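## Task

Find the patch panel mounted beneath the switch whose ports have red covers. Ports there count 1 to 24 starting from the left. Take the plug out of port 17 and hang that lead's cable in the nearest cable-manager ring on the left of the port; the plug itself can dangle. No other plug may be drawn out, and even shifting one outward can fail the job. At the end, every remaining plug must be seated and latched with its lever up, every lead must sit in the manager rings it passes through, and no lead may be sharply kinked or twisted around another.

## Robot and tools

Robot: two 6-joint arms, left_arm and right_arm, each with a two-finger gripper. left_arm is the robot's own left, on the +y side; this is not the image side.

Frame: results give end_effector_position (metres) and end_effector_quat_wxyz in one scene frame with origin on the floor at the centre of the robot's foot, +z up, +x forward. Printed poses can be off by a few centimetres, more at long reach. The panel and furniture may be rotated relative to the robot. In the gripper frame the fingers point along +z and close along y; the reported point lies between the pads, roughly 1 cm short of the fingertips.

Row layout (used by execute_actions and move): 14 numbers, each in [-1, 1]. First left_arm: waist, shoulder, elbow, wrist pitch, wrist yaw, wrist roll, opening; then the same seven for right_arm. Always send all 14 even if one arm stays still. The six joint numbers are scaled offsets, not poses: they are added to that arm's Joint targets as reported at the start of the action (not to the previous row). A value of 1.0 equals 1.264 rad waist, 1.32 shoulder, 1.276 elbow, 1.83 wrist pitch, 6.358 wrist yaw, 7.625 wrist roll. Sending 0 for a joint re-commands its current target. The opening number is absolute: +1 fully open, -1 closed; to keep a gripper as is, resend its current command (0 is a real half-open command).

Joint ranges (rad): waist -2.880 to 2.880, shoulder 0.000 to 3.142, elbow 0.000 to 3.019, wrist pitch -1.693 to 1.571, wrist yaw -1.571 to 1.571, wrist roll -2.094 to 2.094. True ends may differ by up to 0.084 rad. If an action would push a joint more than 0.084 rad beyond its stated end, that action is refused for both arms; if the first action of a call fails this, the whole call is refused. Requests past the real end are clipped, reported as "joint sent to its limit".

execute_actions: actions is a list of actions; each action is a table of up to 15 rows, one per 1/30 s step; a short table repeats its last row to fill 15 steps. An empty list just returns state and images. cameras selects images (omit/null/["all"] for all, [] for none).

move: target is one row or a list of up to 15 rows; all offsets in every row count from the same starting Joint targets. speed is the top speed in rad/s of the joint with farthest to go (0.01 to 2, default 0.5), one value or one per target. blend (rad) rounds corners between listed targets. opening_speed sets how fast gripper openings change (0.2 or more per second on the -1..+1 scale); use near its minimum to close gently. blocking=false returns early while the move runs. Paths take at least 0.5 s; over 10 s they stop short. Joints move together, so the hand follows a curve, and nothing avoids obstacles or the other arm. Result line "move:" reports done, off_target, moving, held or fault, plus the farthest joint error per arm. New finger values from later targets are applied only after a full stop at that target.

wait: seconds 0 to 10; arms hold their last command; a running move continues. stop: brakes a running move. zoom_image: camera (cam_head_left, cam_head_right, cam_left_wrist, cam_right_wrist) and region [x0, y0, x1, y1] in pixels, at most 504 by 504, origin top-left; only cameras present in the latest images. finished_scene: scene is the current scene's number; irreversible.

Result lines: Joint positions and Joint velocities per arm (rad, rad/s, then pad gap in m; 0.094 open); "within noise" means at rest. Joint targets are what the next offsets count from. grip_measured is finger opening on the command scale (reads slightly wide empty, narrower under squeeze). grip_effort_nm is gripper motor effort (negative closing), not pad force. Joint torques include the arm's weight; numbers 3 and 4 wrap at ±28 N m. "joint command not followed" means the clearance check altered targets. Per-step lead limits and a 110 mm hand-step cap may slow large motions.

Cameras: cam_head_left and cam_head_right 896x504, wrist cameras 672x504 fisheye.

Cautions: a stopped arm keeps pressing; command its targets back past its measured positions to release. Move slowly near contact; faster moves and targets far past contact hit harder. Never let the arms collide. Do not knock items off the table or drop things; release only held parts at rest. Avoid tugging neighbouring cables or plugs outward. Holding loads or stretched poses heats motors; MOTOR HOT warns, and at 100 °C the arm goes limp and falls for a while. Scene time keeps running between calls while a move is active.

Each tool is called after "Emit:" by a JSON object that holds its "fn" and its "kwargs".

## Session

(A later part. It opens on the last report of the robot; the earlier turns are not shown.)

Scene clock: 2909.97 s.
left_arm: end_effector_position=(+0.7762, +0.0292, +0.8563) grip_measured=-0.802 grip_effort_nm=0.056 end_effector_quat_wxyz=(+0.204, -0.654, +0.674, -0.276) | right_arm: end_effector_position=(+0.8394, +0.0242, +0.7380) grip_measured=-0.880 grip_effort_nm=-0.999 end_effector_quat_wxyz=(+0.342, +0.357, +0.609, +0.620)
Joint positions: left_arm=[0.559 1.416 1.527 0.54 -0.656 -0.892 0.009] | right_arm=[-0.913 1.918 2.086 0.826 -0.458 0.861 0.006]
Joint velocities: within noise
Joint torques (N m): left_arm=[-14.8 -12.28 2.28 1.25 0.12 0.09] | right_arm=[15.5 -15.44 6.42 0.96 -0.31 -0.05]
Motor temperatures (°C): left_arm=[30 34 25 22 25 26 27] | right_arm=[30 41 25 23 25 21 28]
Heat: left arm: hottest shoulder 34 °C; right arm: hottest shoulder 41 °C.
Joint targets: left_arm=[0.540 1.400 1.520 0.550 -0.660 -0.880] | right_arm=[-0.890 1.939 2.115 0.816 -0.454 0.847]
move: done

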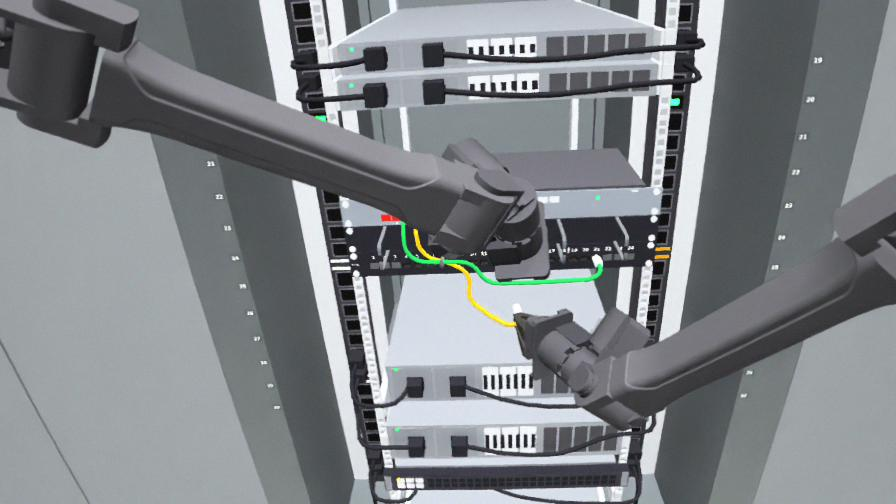

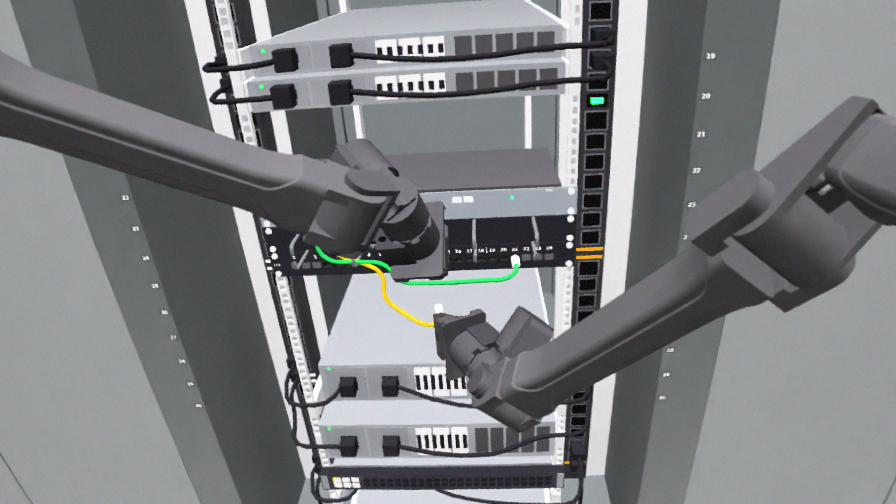

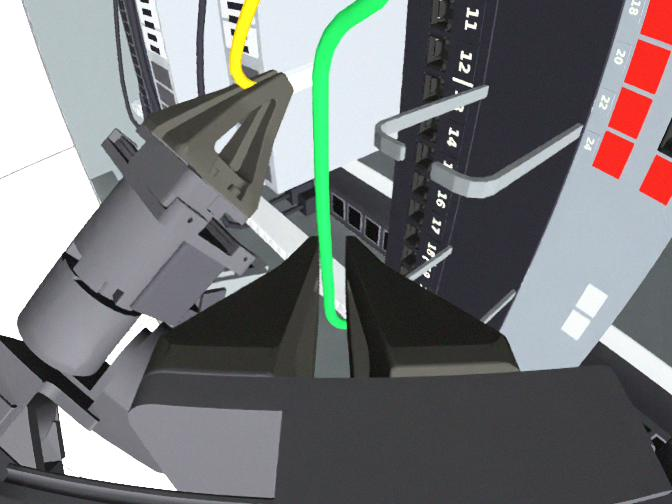

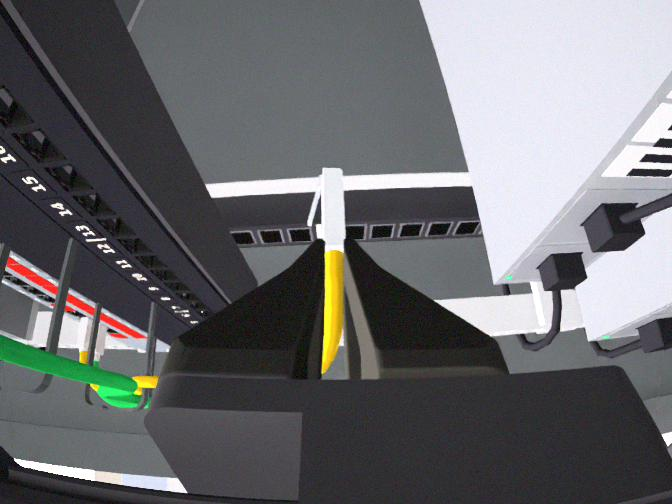

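Emit:
{"fn": "move", "kwargs": {"target": [0,0,0,0,0,0,-0.8,0,0,0,0,0,0,-0.6], "opening_speed": 0.2}}

Emit:
{"fn": "zoom_image", "kwargs": {"camera": "cam_head_left", "region": [380, 200, 640, 346]}}

Emit:
{"fn": "zoom_image", "kwargs": {"camera": "cam_head_right", "region": [300, 200, 560, 346]}}

Scene clock: 2918.17 s.
left_arm: end_effector_position=(+0.7762, +0.0292, +0.8563) grip_measured=-0.802 grip_effort_nm=0.056 end_effector_quat_wxyz=(+0.204, -0.654, +0.674, -0.276) | right_arm: end_effector_position=(+0.8395, +0.0241, +0.7379) grip_measured=-0.602 grip_effort_nm=0.105 end_effector_quat_wxyz=(+0.342, +0.357, +0.609, +0.620)
Joint positions: left_arm=[0.559 1.416 1.527 0.54 -0.656 -0.892 0.009] | right_arm=[-0.913 1.918 2.086 0.826 -0.457 0.861 0.019]
Joint velocities: within noise
Joint torques (N m): left_arm=[-14.68 -12.34 2.35 1.28 0.12 0.09] | right_arm=[15.79 -15.62 6.45 0.92 -0.33 -0.04]
Motor temperatures (°C): left_arm=[30 34 25 22 25 26 27] | right_arm=[30 42 26 23 25 21 27]
Heat: left arm: hottest shoulder 34 °C; right arm: hottest shoulder 42 °C.
Joint targets: left_arm=[0.540 1.400 1.520 0.550 -0.660 -0.880] | right_arm=[-0.890 1.939 2.115 0.816 -0.454 0.847]
move: done

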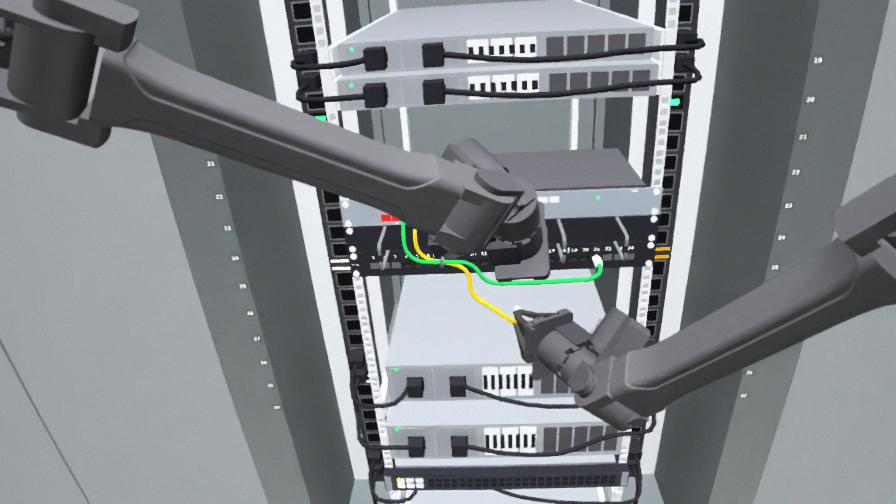

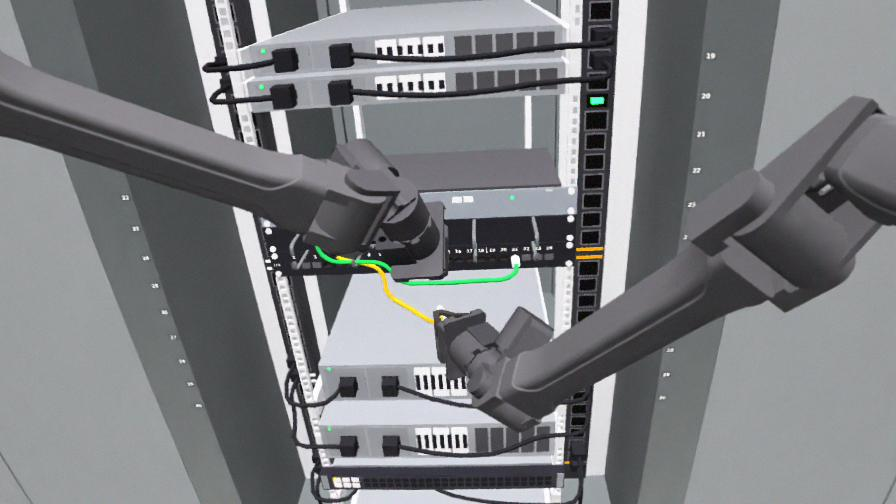

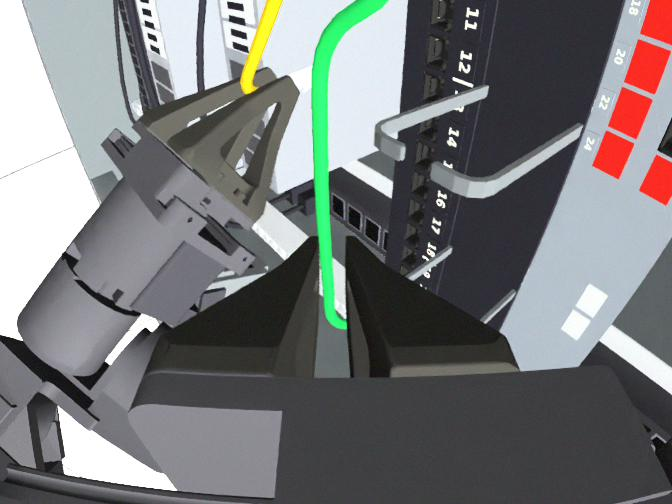

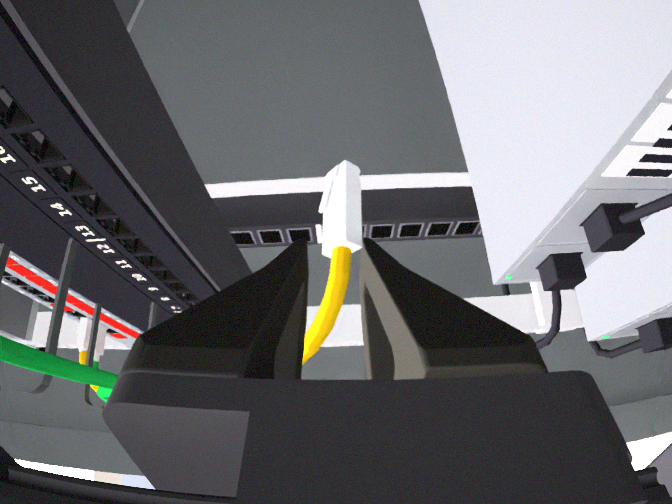

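Scaled by 1.938 from the camera's 896x504 image, which has a finer 1280x720 frame.

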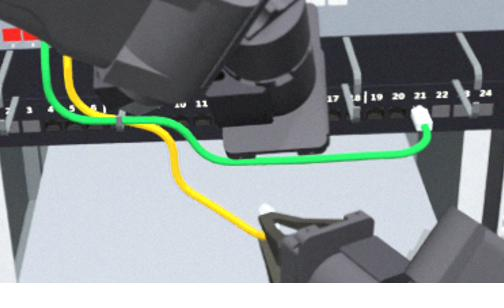

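Scaled by 1.938 from the camera's 896x504 image, which has a finer 1280x720 frame.

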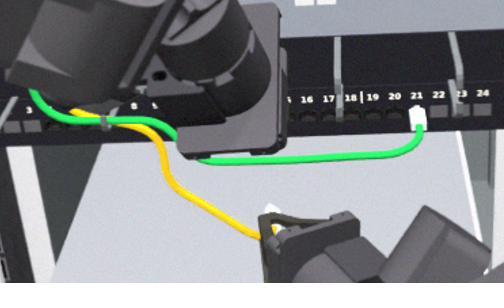

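Emit:
{"fn": "move", "kwargs": {"target": [0,0,0,0,0,0,-0.8,-0.0815,-0.1068,-0.2931,0.1612,-0.0058,0.0085,-0.6], "speed": 0.15}}

Emit:
{"fn": "zoom_image", "kwargs": {"camera": "cam_head_left", "region": [380, 200, 640, 346]}}

Emit:
{"fn": "zoom_image", "kwargs": {"camera": "cam_head_right", "region": [300, 200, 560, 346]}}

Scene clock: 2931.93 s.
left_arm: end_effector_position=(+0.7762, +0.0292, +0.8563) grip_measured=-0.802 grip_effort_nm=0.056 end_effector_quat_wxyz=(+0.204, -0.654, +0.674, -0.276) | right_arm: end_effector_position=(+0.7588, -0.0114, +0.7266) grip_measured=-0.601 grip_effort_nm=0.100 end_effector_quat_wxyz=(+0.348, +0.351, +0.614, +0.615)
Joint positions: left_arm=[0.559 1.416 1.527 0.54 -0.656 -0.892 0.009] | right_arm=[-0.975 1.823 1.75 1.091 -0.488 0.897 0.019]
Joint velocities: within noise
Joint torques (N m): left_arm=[-14.68 -12.34 2.32 1.25 0.13 0.1] | right_arm=[10.81 -18.32 1.66 2.19 -0.54 0.27]
Motor temperatures (°C): left_arm=[30 34 25 22 25 26 27] | right_arm=[31 42 26 23 25 21 27]
Heat: left arm: hottest shoulder 34 °C; right arm: hottest shoulder 42 °C.
Joint targets: left_arm=[0.540 1.400 1.520 0.550 -0.660 -0.880] | right_arm=[-0.994 1.798 1.741 1.111 -0.491 0.912]
move: done

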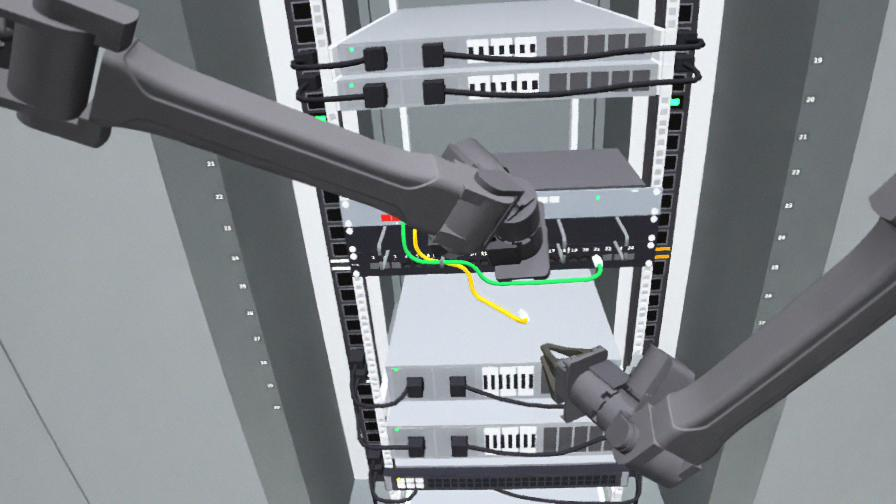

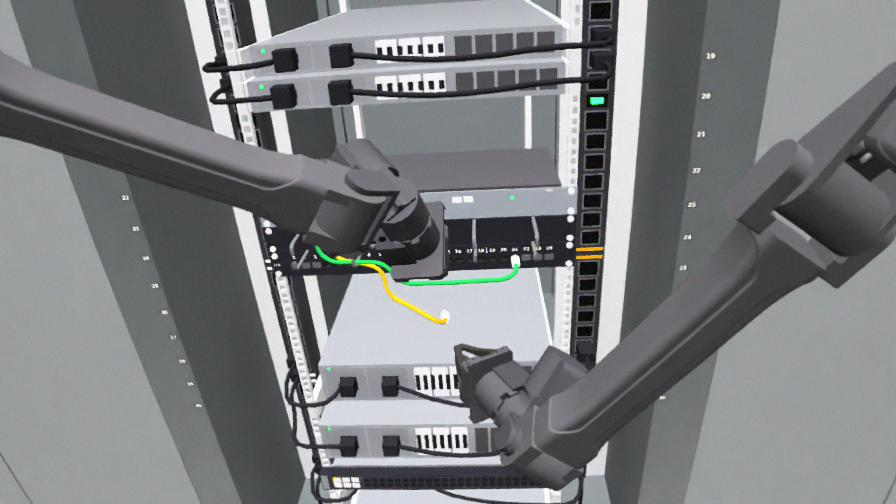

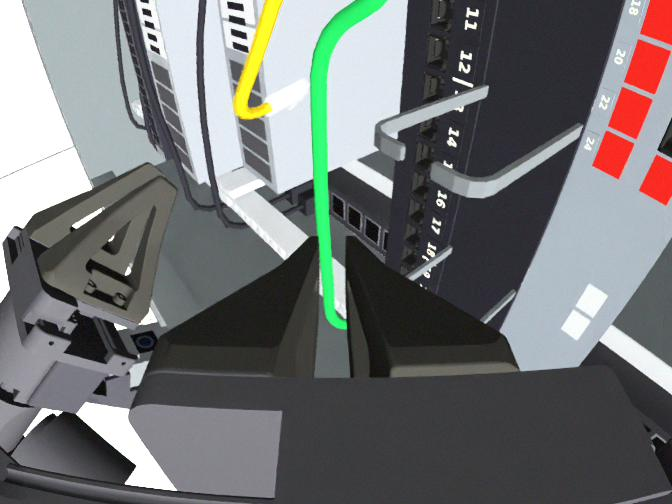

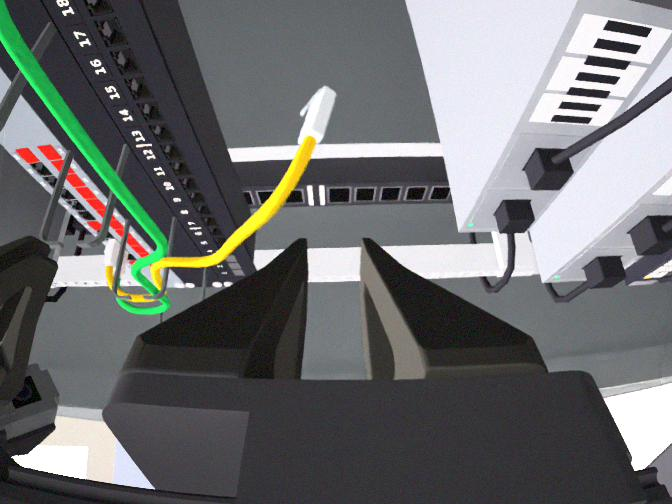

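Scaled by 1.938 from the camera's 896x504 image, which has a finer 1280x720 frame.

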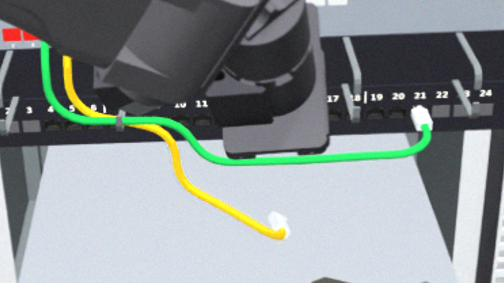

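Scaled by 1.938 from the camera's 896x504 image, which has a finer 1280x720 frame.

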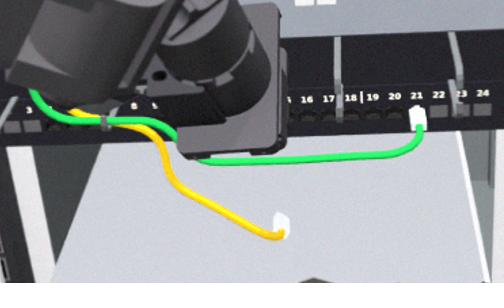

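Emit:
{"fn": "zoom_image", "kwargs": {"camera": "cam_right_wrist", "region": [60, 60, 360, 330]}}

Emit:
{"fn": "zoom_image", "kwargs": {"camera": "cam_left_wrist", "region": [200, 0, 452, 200]}}

Scaled by 1.680 from the camera's 672x504 image, which has a finer 960x720 frame.

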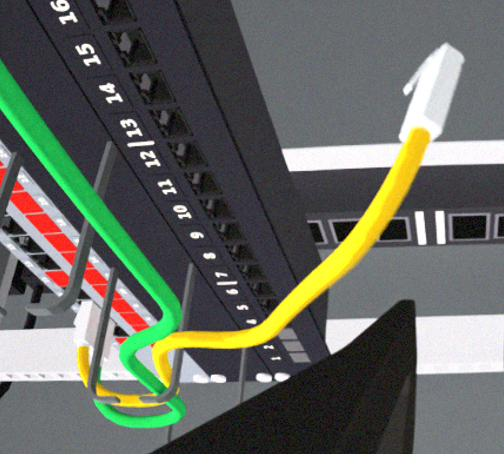

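Scaled by 2.000 from the camera's 672x504 image, which has a finer 960x720 frame.

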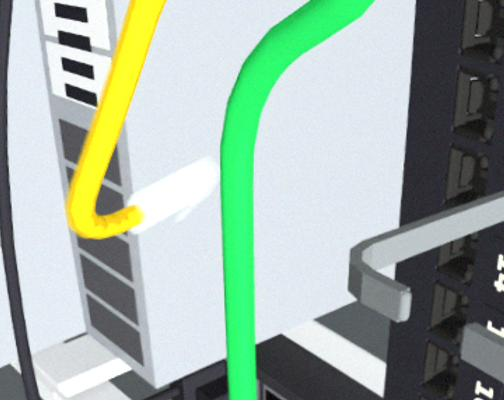

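Emit:
{"fn": "zoom_image", "kwargs": {"camera": "cam_right_wrist", "region": [95, 220, 215, 330]}}

Scaled by 4.200 from the camera's 672x504 image, which has a finer 960x720 frame.

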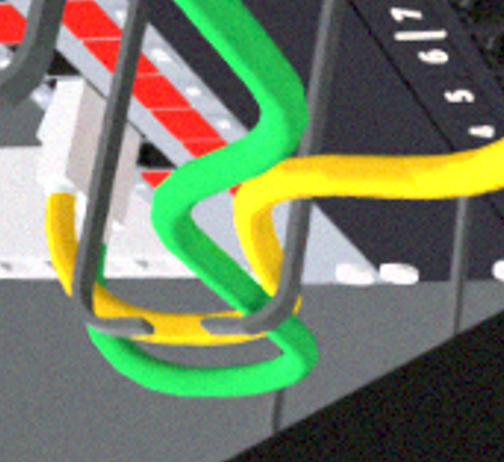

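Emit:
{"fn": "move", "kwargs": {"target": [0,0,0,0,0,0,-0.8,-0.1187,-0.3992,-0.4295,-0.0579,-0.044,-0.2029,-0.6], "speed": 0.5}}

Emit:
{"fn": "zoom_image", "kwargs": {"camera": "cam_right_wrist", "region": [100, 0, 500, 380]}}

Scene clock: 3137.77 s.
left_arm: end_effector_position=(+0.7762, +0.0292, +0.8563) grip_measured=-0.802 grip_effort_nm=0.061 end_effector_quat_wxyz=(+0.204, -0.654, +0.675, -0.276) | right_arm: end_effector_position=(+0.7072, -0.1389, +0.8577) grip_measured=-0.601 grip_effort_nm=0.100 end_effector_quat_wxyz=(+0.652, -0.266, +0.656, +0.272)
Joint positions: left_arm=[0.559 1.416 1.527 0.54 -0.656 -0.891 0.009] | right_arm=[-1.128 1.293 1.202 1.015 -0.768 -0.62 0.019]
Joint velocities: within noise
Joint torques (N m): left_arm=[-14.62 -12.28 2.3 1.25 0.13 0.09] | right_arm=[5.36 -18.61 1.39 0.98 -0.52 0.06]
Motor temperatures (°C): left_arm=[30 34 25 22 25 26 27] | right_arm=[30 43 25 23 26 21 24]
Heat: left arm: hottest shoulder 34 °C; right arm: hottest shoulder 43 °C.
Joint targets: left_arm=[0.540 1.400 1.520 0.550 -0.660 -0.880] | right_arm=[-1.143 1.271 1.193 1.005 -0.771 -0.635]
move: done

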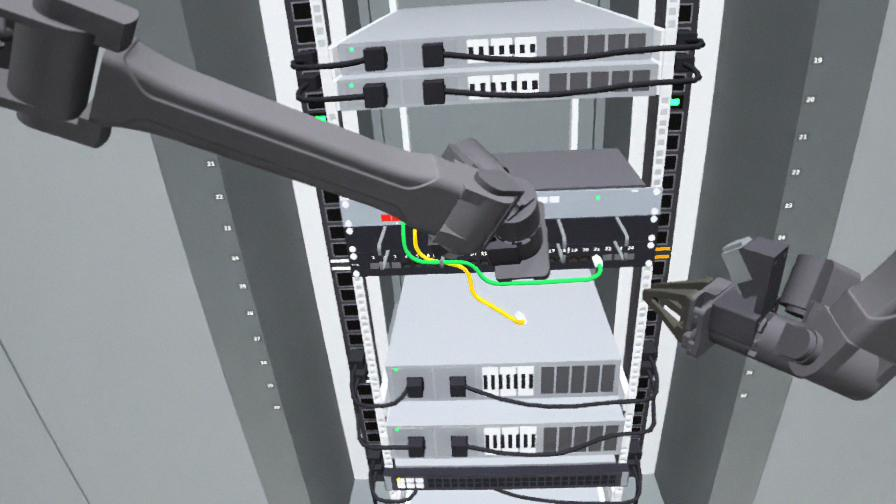

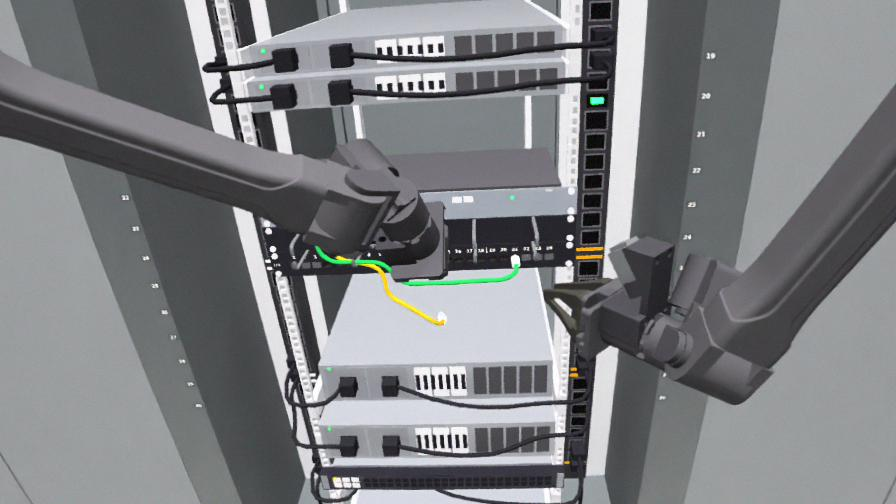

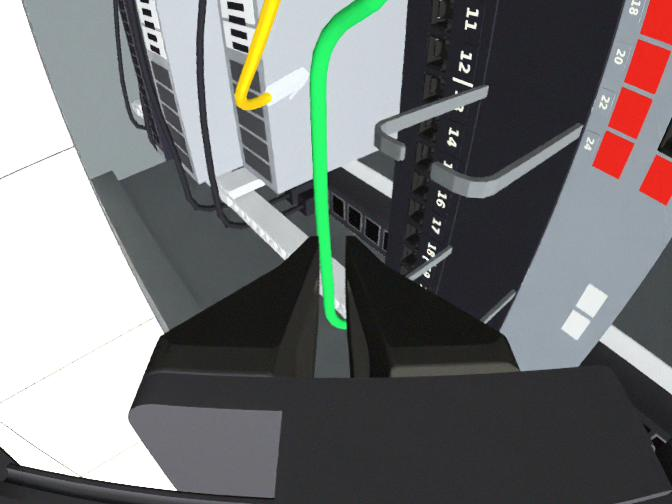

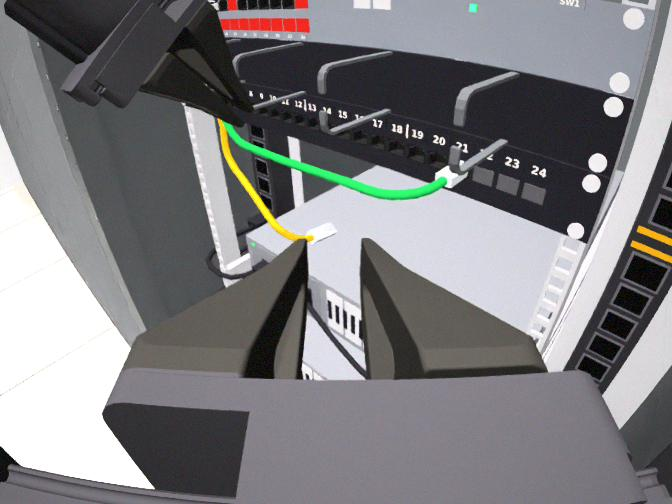

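Scaled by 1.260 from the camera's 672x504 image, which has a finer 960x720 frame.

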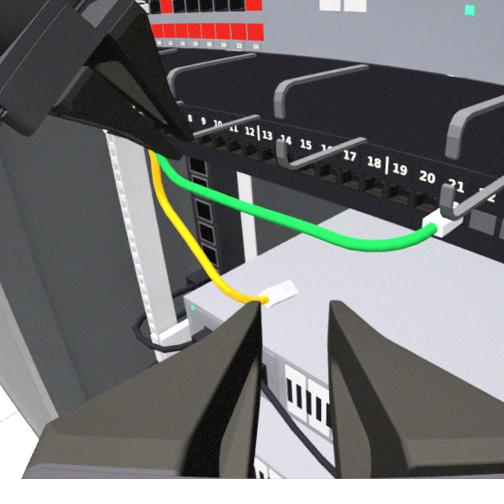

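Emit:
{"fn": "move", "kwargs": {"target": [0.1092,-0.1462,-0.1066,-0.0694,0.011,-0.0109,-0.8,0,0,0,0,0,0,-0.6], "speed": 0.3}}

Emit:
{"fn": "zoom_image", "kwargs": {"camera": "cam_right_wrist", "region": [150, 20, 350, 260]}}

Emit:
{"fn": "zoom_image", "kwargs": {"camera": "cam_left_wrist", "region": [200, 0, 480, 340]}}

Scene clock: 3161.13 s.
left_arm: end_effector_position=(+0.7745, +0.1212, +0.8693) grip_measured=-0.802 grip_effort_nm=0.056 end_effector_quat_wxyz=(+0.207, -0.652, +0.679, -0.268) | right_arm: end_effector_position=(+0.7072, -0.1389, +0.8577) grip_measured=-0.601 grip_effort_nm=0.100 end_effector_quat_wxyz=(+0.652, -0.266, +0.656, +0.272)
Joint positions: left_arm=[0.655 1.212 1.39 0.431 -0.593 -0.949 0.009] | right_arm=[-1.128 1.293 1.202 1.015 -0.768 -0.621 0.019]
Joint velocities: within noise
Joint torques (N m): left_arm=[-7.41 -12.57 2.86 0.61 0.34 -0.13] | right_arm=[5.42 -18.73 1.4 1.02 -0.52 0.04]
Motor temperatures (°C): left_arm=[30 34 25 22 25 26 27] | right_arm=[29 40 25 23 26 21 24]
Heat: left arm: hottest shoulder 34 °C; right arm: hottest shoulder 40 °C.
Joint targets: left_arm=[0.679 1.207 1.384 0.423 -0.590 -0.963] | right_arm=[-1.143 1.271 1.193 1.005 -0.771 -0.635]
move: done

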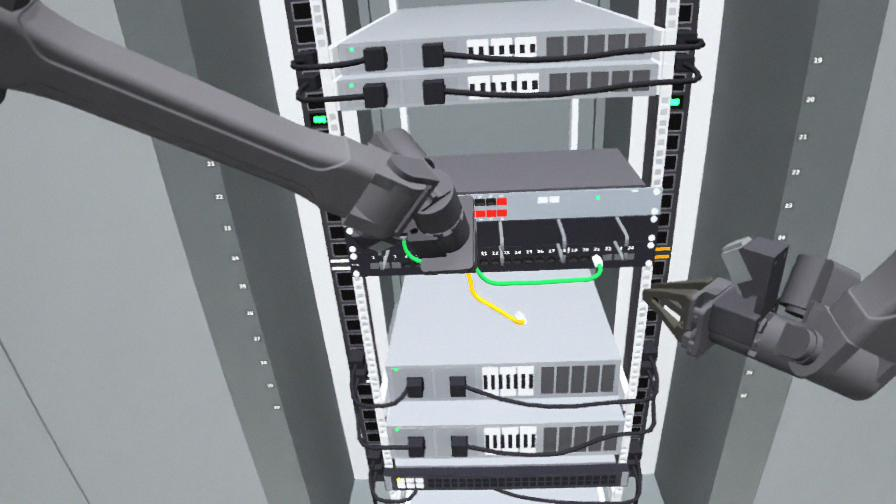

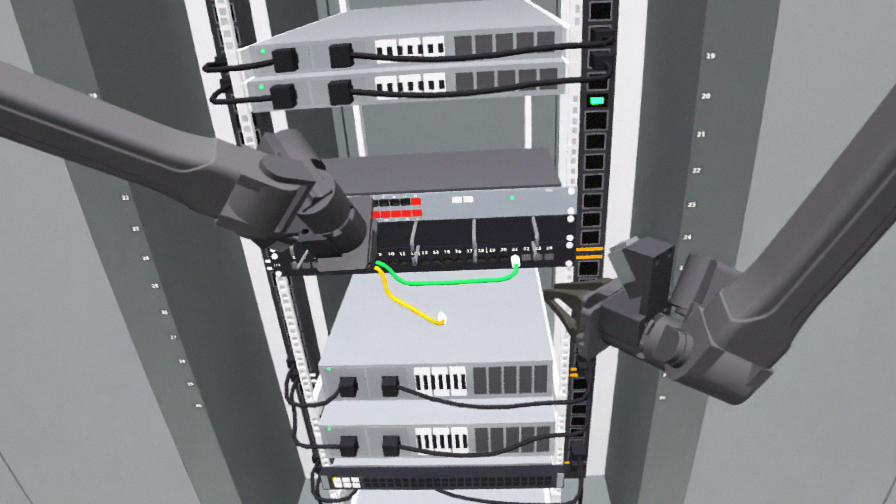

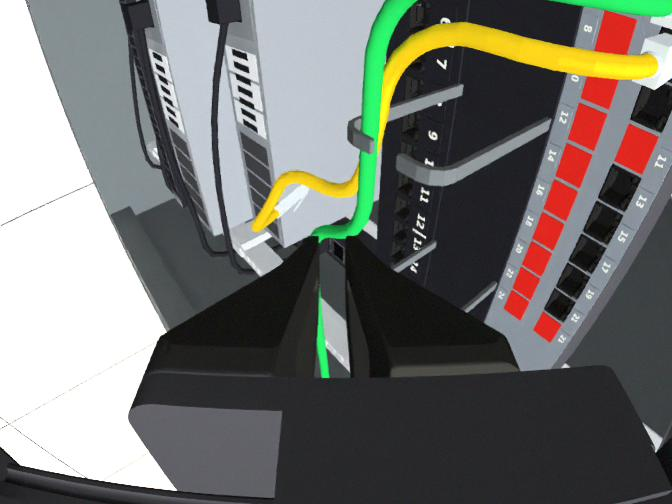

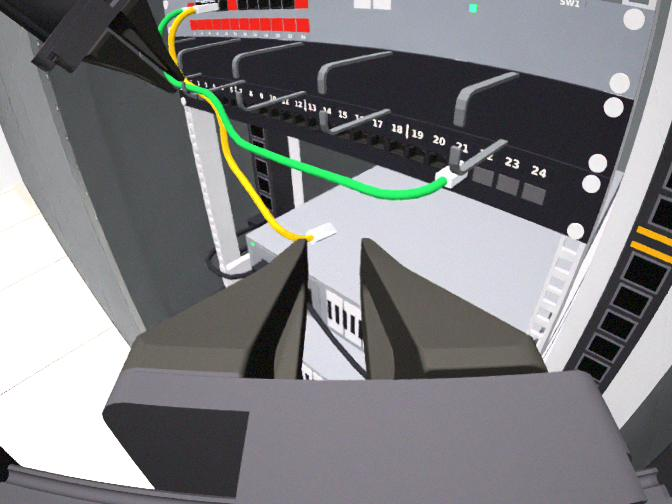

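Scaled by 2.100 from the camera's 672x504 image, which has a finer 960x720 frame.

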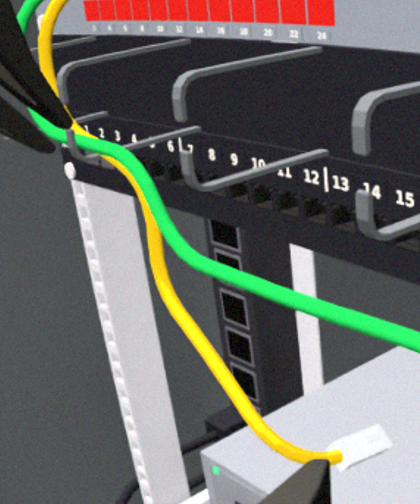

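Scaled by 1.482 from the camera's 672x504 image, which has a finer 960x720 frame.

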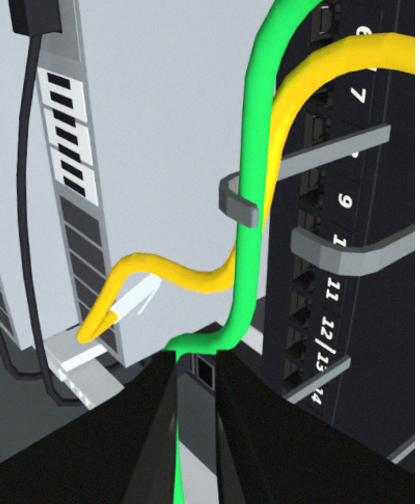

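Emit:
{"fn": "move", "kwargs": {"target": [[0.159,0.1992,-0.0658,0.3044,0.0739,0.0472,-0.5,0,0,0,0,0,0,-0.6],[0.3188,0.3977,0.0815,0.5568,0.1483,0.0967,-0.5,0,0,0,0,0,0,-0.6]], "speed": 0.5, "blend": 0.1}}

Emit:
{"fn": "zoom_image", "kwargs": {"camera": "cam_right_wrist", "region": [100, 0, 440, 300]}}

Scene clock: 3472.90 s.
left_arm: end_effector_position=(+0.7240, +0.1122, +0.7529) grip_measured=-0.502 grip_effort_nm=0.056 end_effector_quat_wxyz=(+0.609, -0.160, +0.684, -0.369) | right_arm: end_effector_position=(+0.7072, -0.1389, +0.8577) grip_measured=-0.601 grip_effort_nm=0.100 end_effector_quat_wxyz=(+0.652, -0.266, +0.656, +0.272)
Joint positions: left_arm=[1.059 1.702 1.477 1.427 0.35 -0.24 0.023] | right_arm=[-1.128 1.293 1.202 1.015 -0.768 -0.622 0.019]
Joint velocities: within noise
Joint torques (N m): left_arm=[-8.7 -12.86 2.11 2.25 0.49 0.12] | right_arm=[5.3 -18.55 1.46 1.01 -0.52 0.05]
Motor temperatures (°C): left_arm=[28 37 25 22 26 26 27] | right_arm=[28 40 24 23 26 21 23]
Heat: left arm: hottest shoulder 37 °C; right arm: hottest shoulder 40 °C.
Joint targets: left_arm=[1.082 1.731 1.488 1.442 0.353 -0.226] | right_arm=[-1.143 1.271 1.193 1.005 -0.771 -0.635]
move: done

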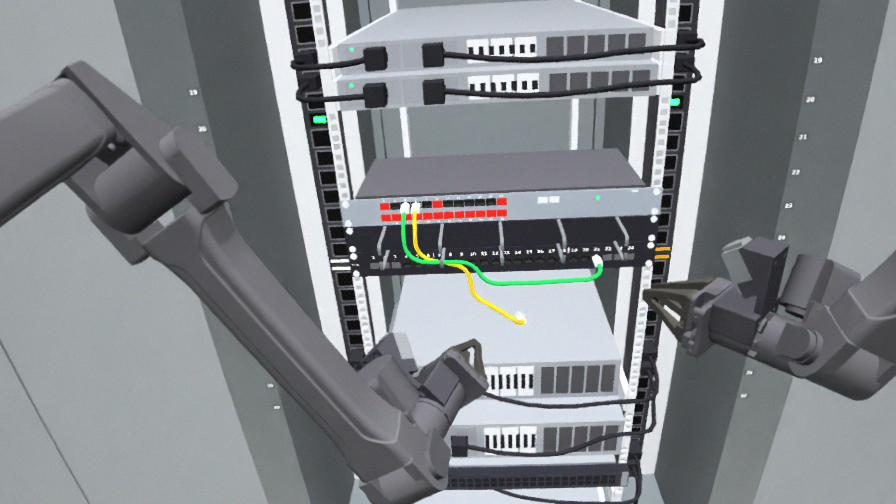

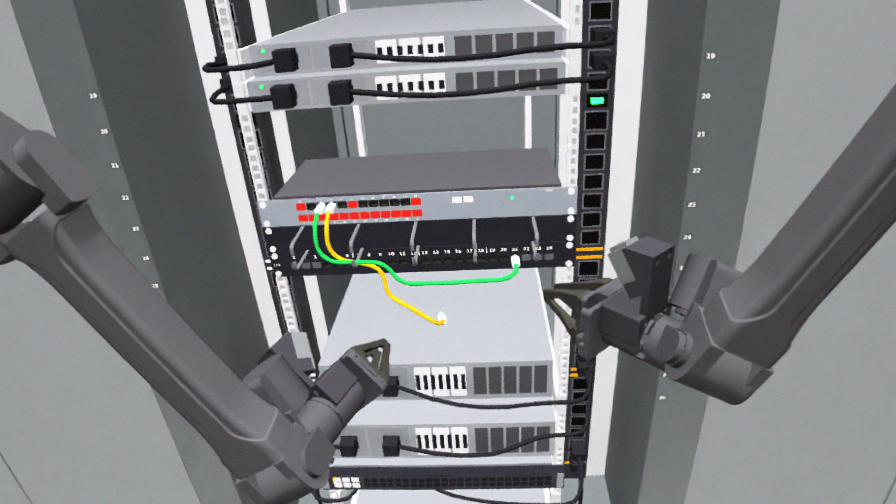

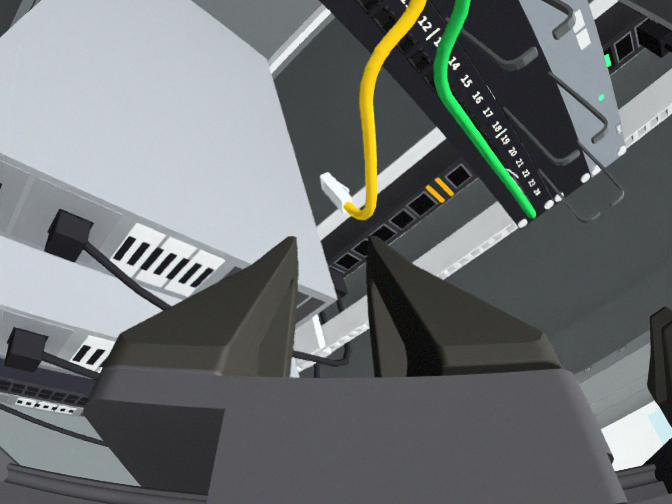

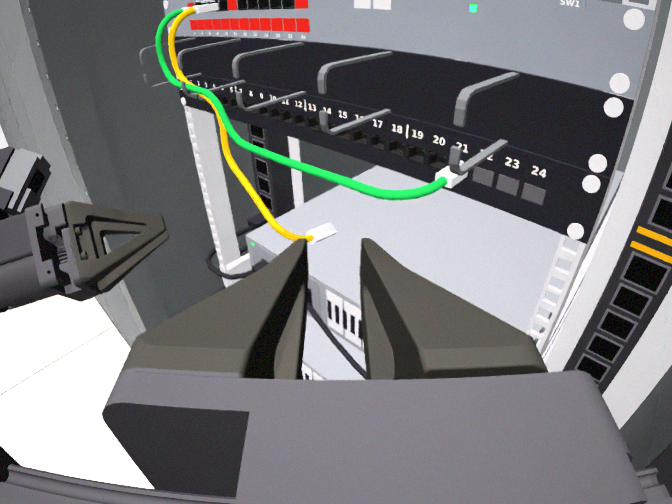

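Scaled by 1.482 from the camera's 672x504 image, which has a finer 960x720 frame.

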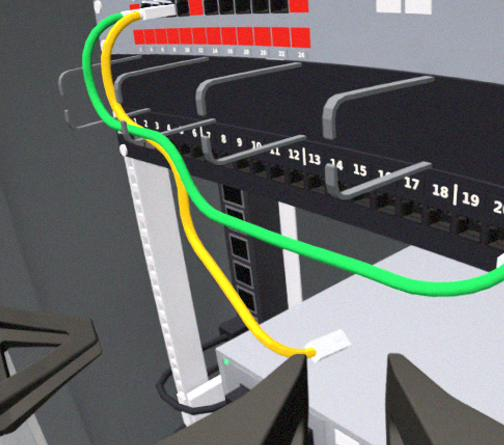

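Emit:
{"fn": "zoom_image", "kwargs": {"camera": "cam_right_wrist", "region": [150, 60, 250, 160]}}

Emit:
{"fn": "zoom_image", "kwargs": {"camera": "cam_left_wrist", "region": [300, 0, 500, 240]}}

Scaled by 5.040 from the camera's 672x504 image, which has a finer 960x720 frame.

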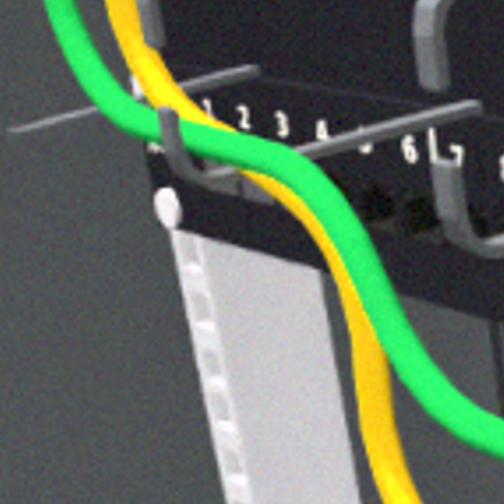

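Scaled by 2.100 from the camera's 672x504 image, which has a finer 960x720 frame.

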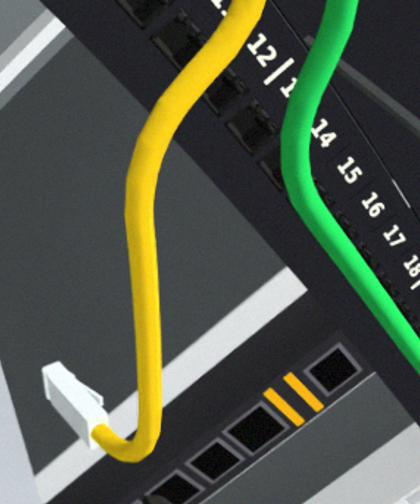

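Emit:
{"fn": "move", "kwargs": {"target": [-0.0735,0.0236,0.1431,-0.0987,-0.0038,0.0159,-0.5,0,0,0,0,0,0,-0.6], "speed": 0.2, "cameras": ["cam_left_wrist","cam_right_wrist"]}}

Emit:
{"fn": "zoom_image", "kwargs": {"camera": "cam_right_wrist", "region": [100, 0, 440, 300]}}

Scene clock: 3531.47 s.
left_arm: end_effector_position=(+0.7845, +0.0888, +0.7657) grip_measured=-0.502 grip_effort_nm=0.061 end_effector_quat_wxyz=(+0.627, -0.136, +0.684, -0.347) | right_arm: end_effector_position=(+0.7072, -0.1389, +0.8577) grip_measured=-0.601 grip_effort_nm=0.095 end_effector_quat_wxyz=(+0.652, -0.266, +0.656, +0.272)
Joint positions: left_arm=[1.004 1.723 1.653 1.27 0.333 -0.118 0.023] | right_arm=[-1.128 1.293 1.202 1.015 -0.768 -0.622 0.019]
Joint velocities: within noise
Joint torques (N m): left_arm=[-12.98 -13.1 3.77 1.18 0.25 0.1] | right_arm=[5.48 -18.37 1.44 0.94 -0.52 0.04]
Motor temperatures (°C): left_arm=[28 37 25 22 26 26 27] | right_arm=[28 40 24 23 26 21 23]
Heat: left arm: hottest shoulder 37 °C; right arm: hottest shoulder 40 °C.
Joint targets: left_arm=[0.989 1.763 1.670 1.261 0.329 -0.105] | right_arm=[-1.143 1.271 1.193 1.005 -0.771 -0.635]
move: off_target (left_arm); left_arm: the shoulder is farthest, 0.039 rad from its target
Images, in order (width x height): cam_left_wrist 672x504, cam_right_wrist 672x504.

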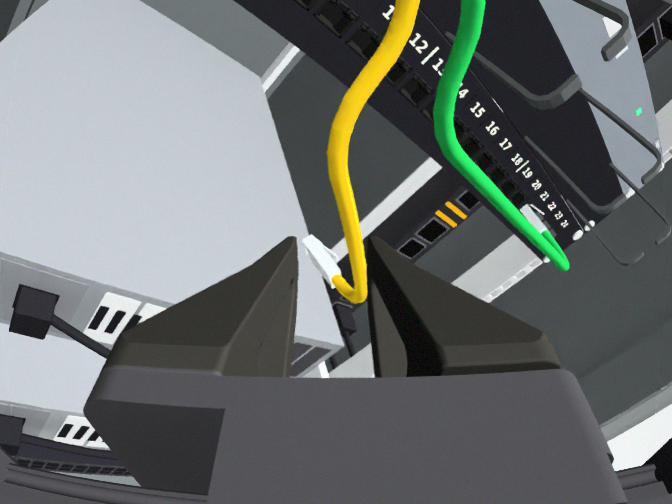

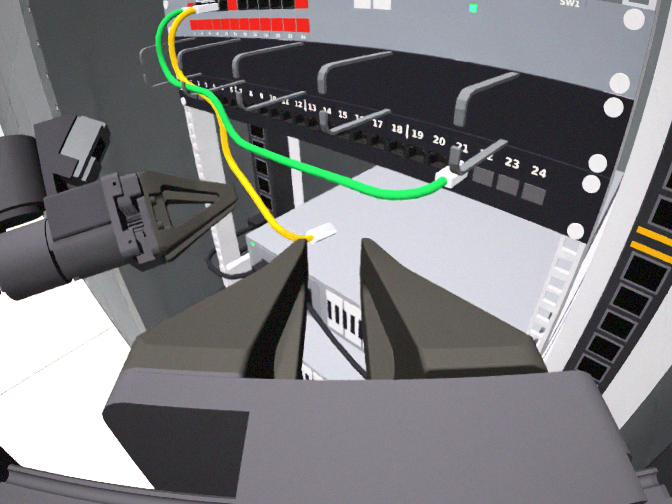

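Scaled by 1.482 from the camera's 672x504 image, which has a finer 960x720 frame.

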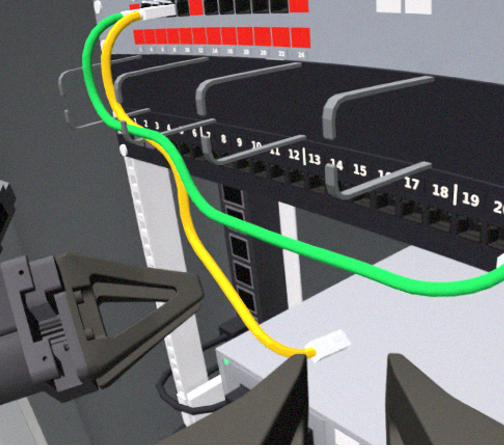

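Emit:
{"fn": "move", "kwargs": {"target": [-0.0396,0.0145,0.0776,-0.053,-0.002,0.0087,-0.5,0,0,0,0,0,0,-0.6], "speed": 0.15, "cameras": ["cam_left_wrist","cam_right_wrist"]}}

Emit:
{"fn": "zoom_image", "kwargs": {"camera": "cam_right_wrist", "region": [100, 0, 440, 300]}}

Scene clock: 3545.13 s.
left_arm: end_effector_position=(+0.8130, +0.0647, +0.7768) grip_measured=-0.502 grip_effort_nm=0.056 end_effector_quat_wxyz=(+0.629, -0.128, +0.686, -0.343) | right_arm: end_effector_position=(+0.7072, -0.1389, +0.8577) grip_measured=-0.601 grip_effort_nm=0.100 end_effector_quat_wxyz=(+0.652, -0.266, +0.656, +0.272)
Joint positions: left_arm=[0.956 1.742 1.749 1.173 0.32 -0.052 0.023] | right_arm=[-1.128 1.293 1.202 1.015 -0.768 -0.622 0.019]
Joint velocities: within noise
Joint torques (N m): left_arm=[-14.04 -13.04 4.52 1.13 0.28 0.1] | right_arm=[5.48 -18.67 1.42 0.99 -0.51 0.04]
Motor temperatures (°C): left_arm=[28 36 25 22 26 26 27] | right_arm=[28 40 24 23 26 21 23]
Heat: left arm: hottest shoulder 36 °C; right arm: hottest shoulder 40 °C.
Joint targets: left_arm=[0.939 1.782 1.769 1.164 0.316 -0.039] | right_arm=[-1.143 1.271 1.193 1.005 -0.771 -0.635]
move: off_target (left_arm); left_arm: the shoulder is farthest, 0.040 rad from its target
Images, in order (width x height): cam_left_wrist 672x504, cam_right_wrist 672x504.

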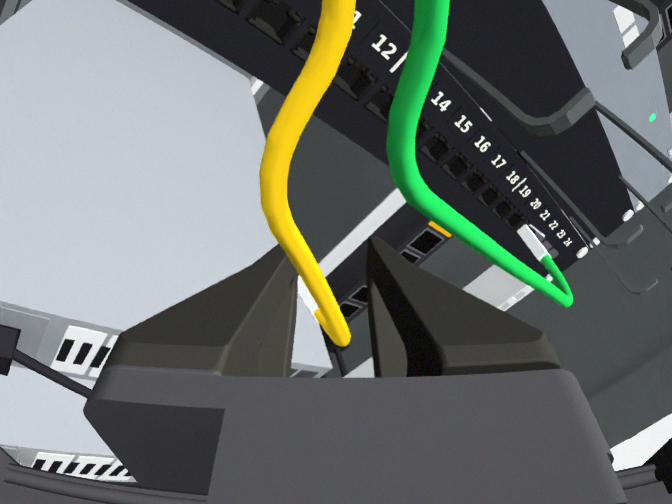

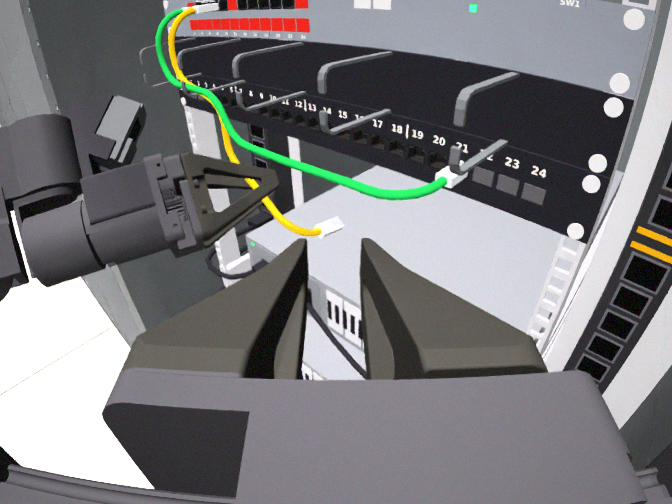

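Scaled by 1.482 from the camera's 672x504 image, which has a finer 960x720 frame.

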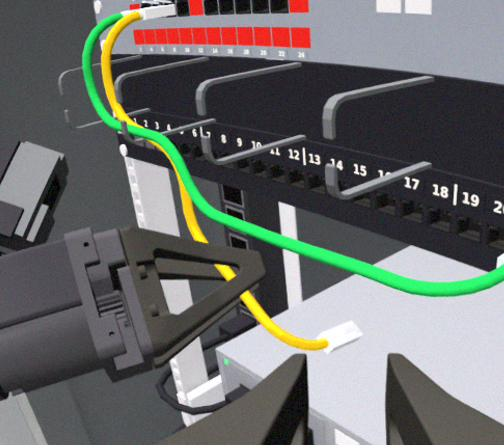

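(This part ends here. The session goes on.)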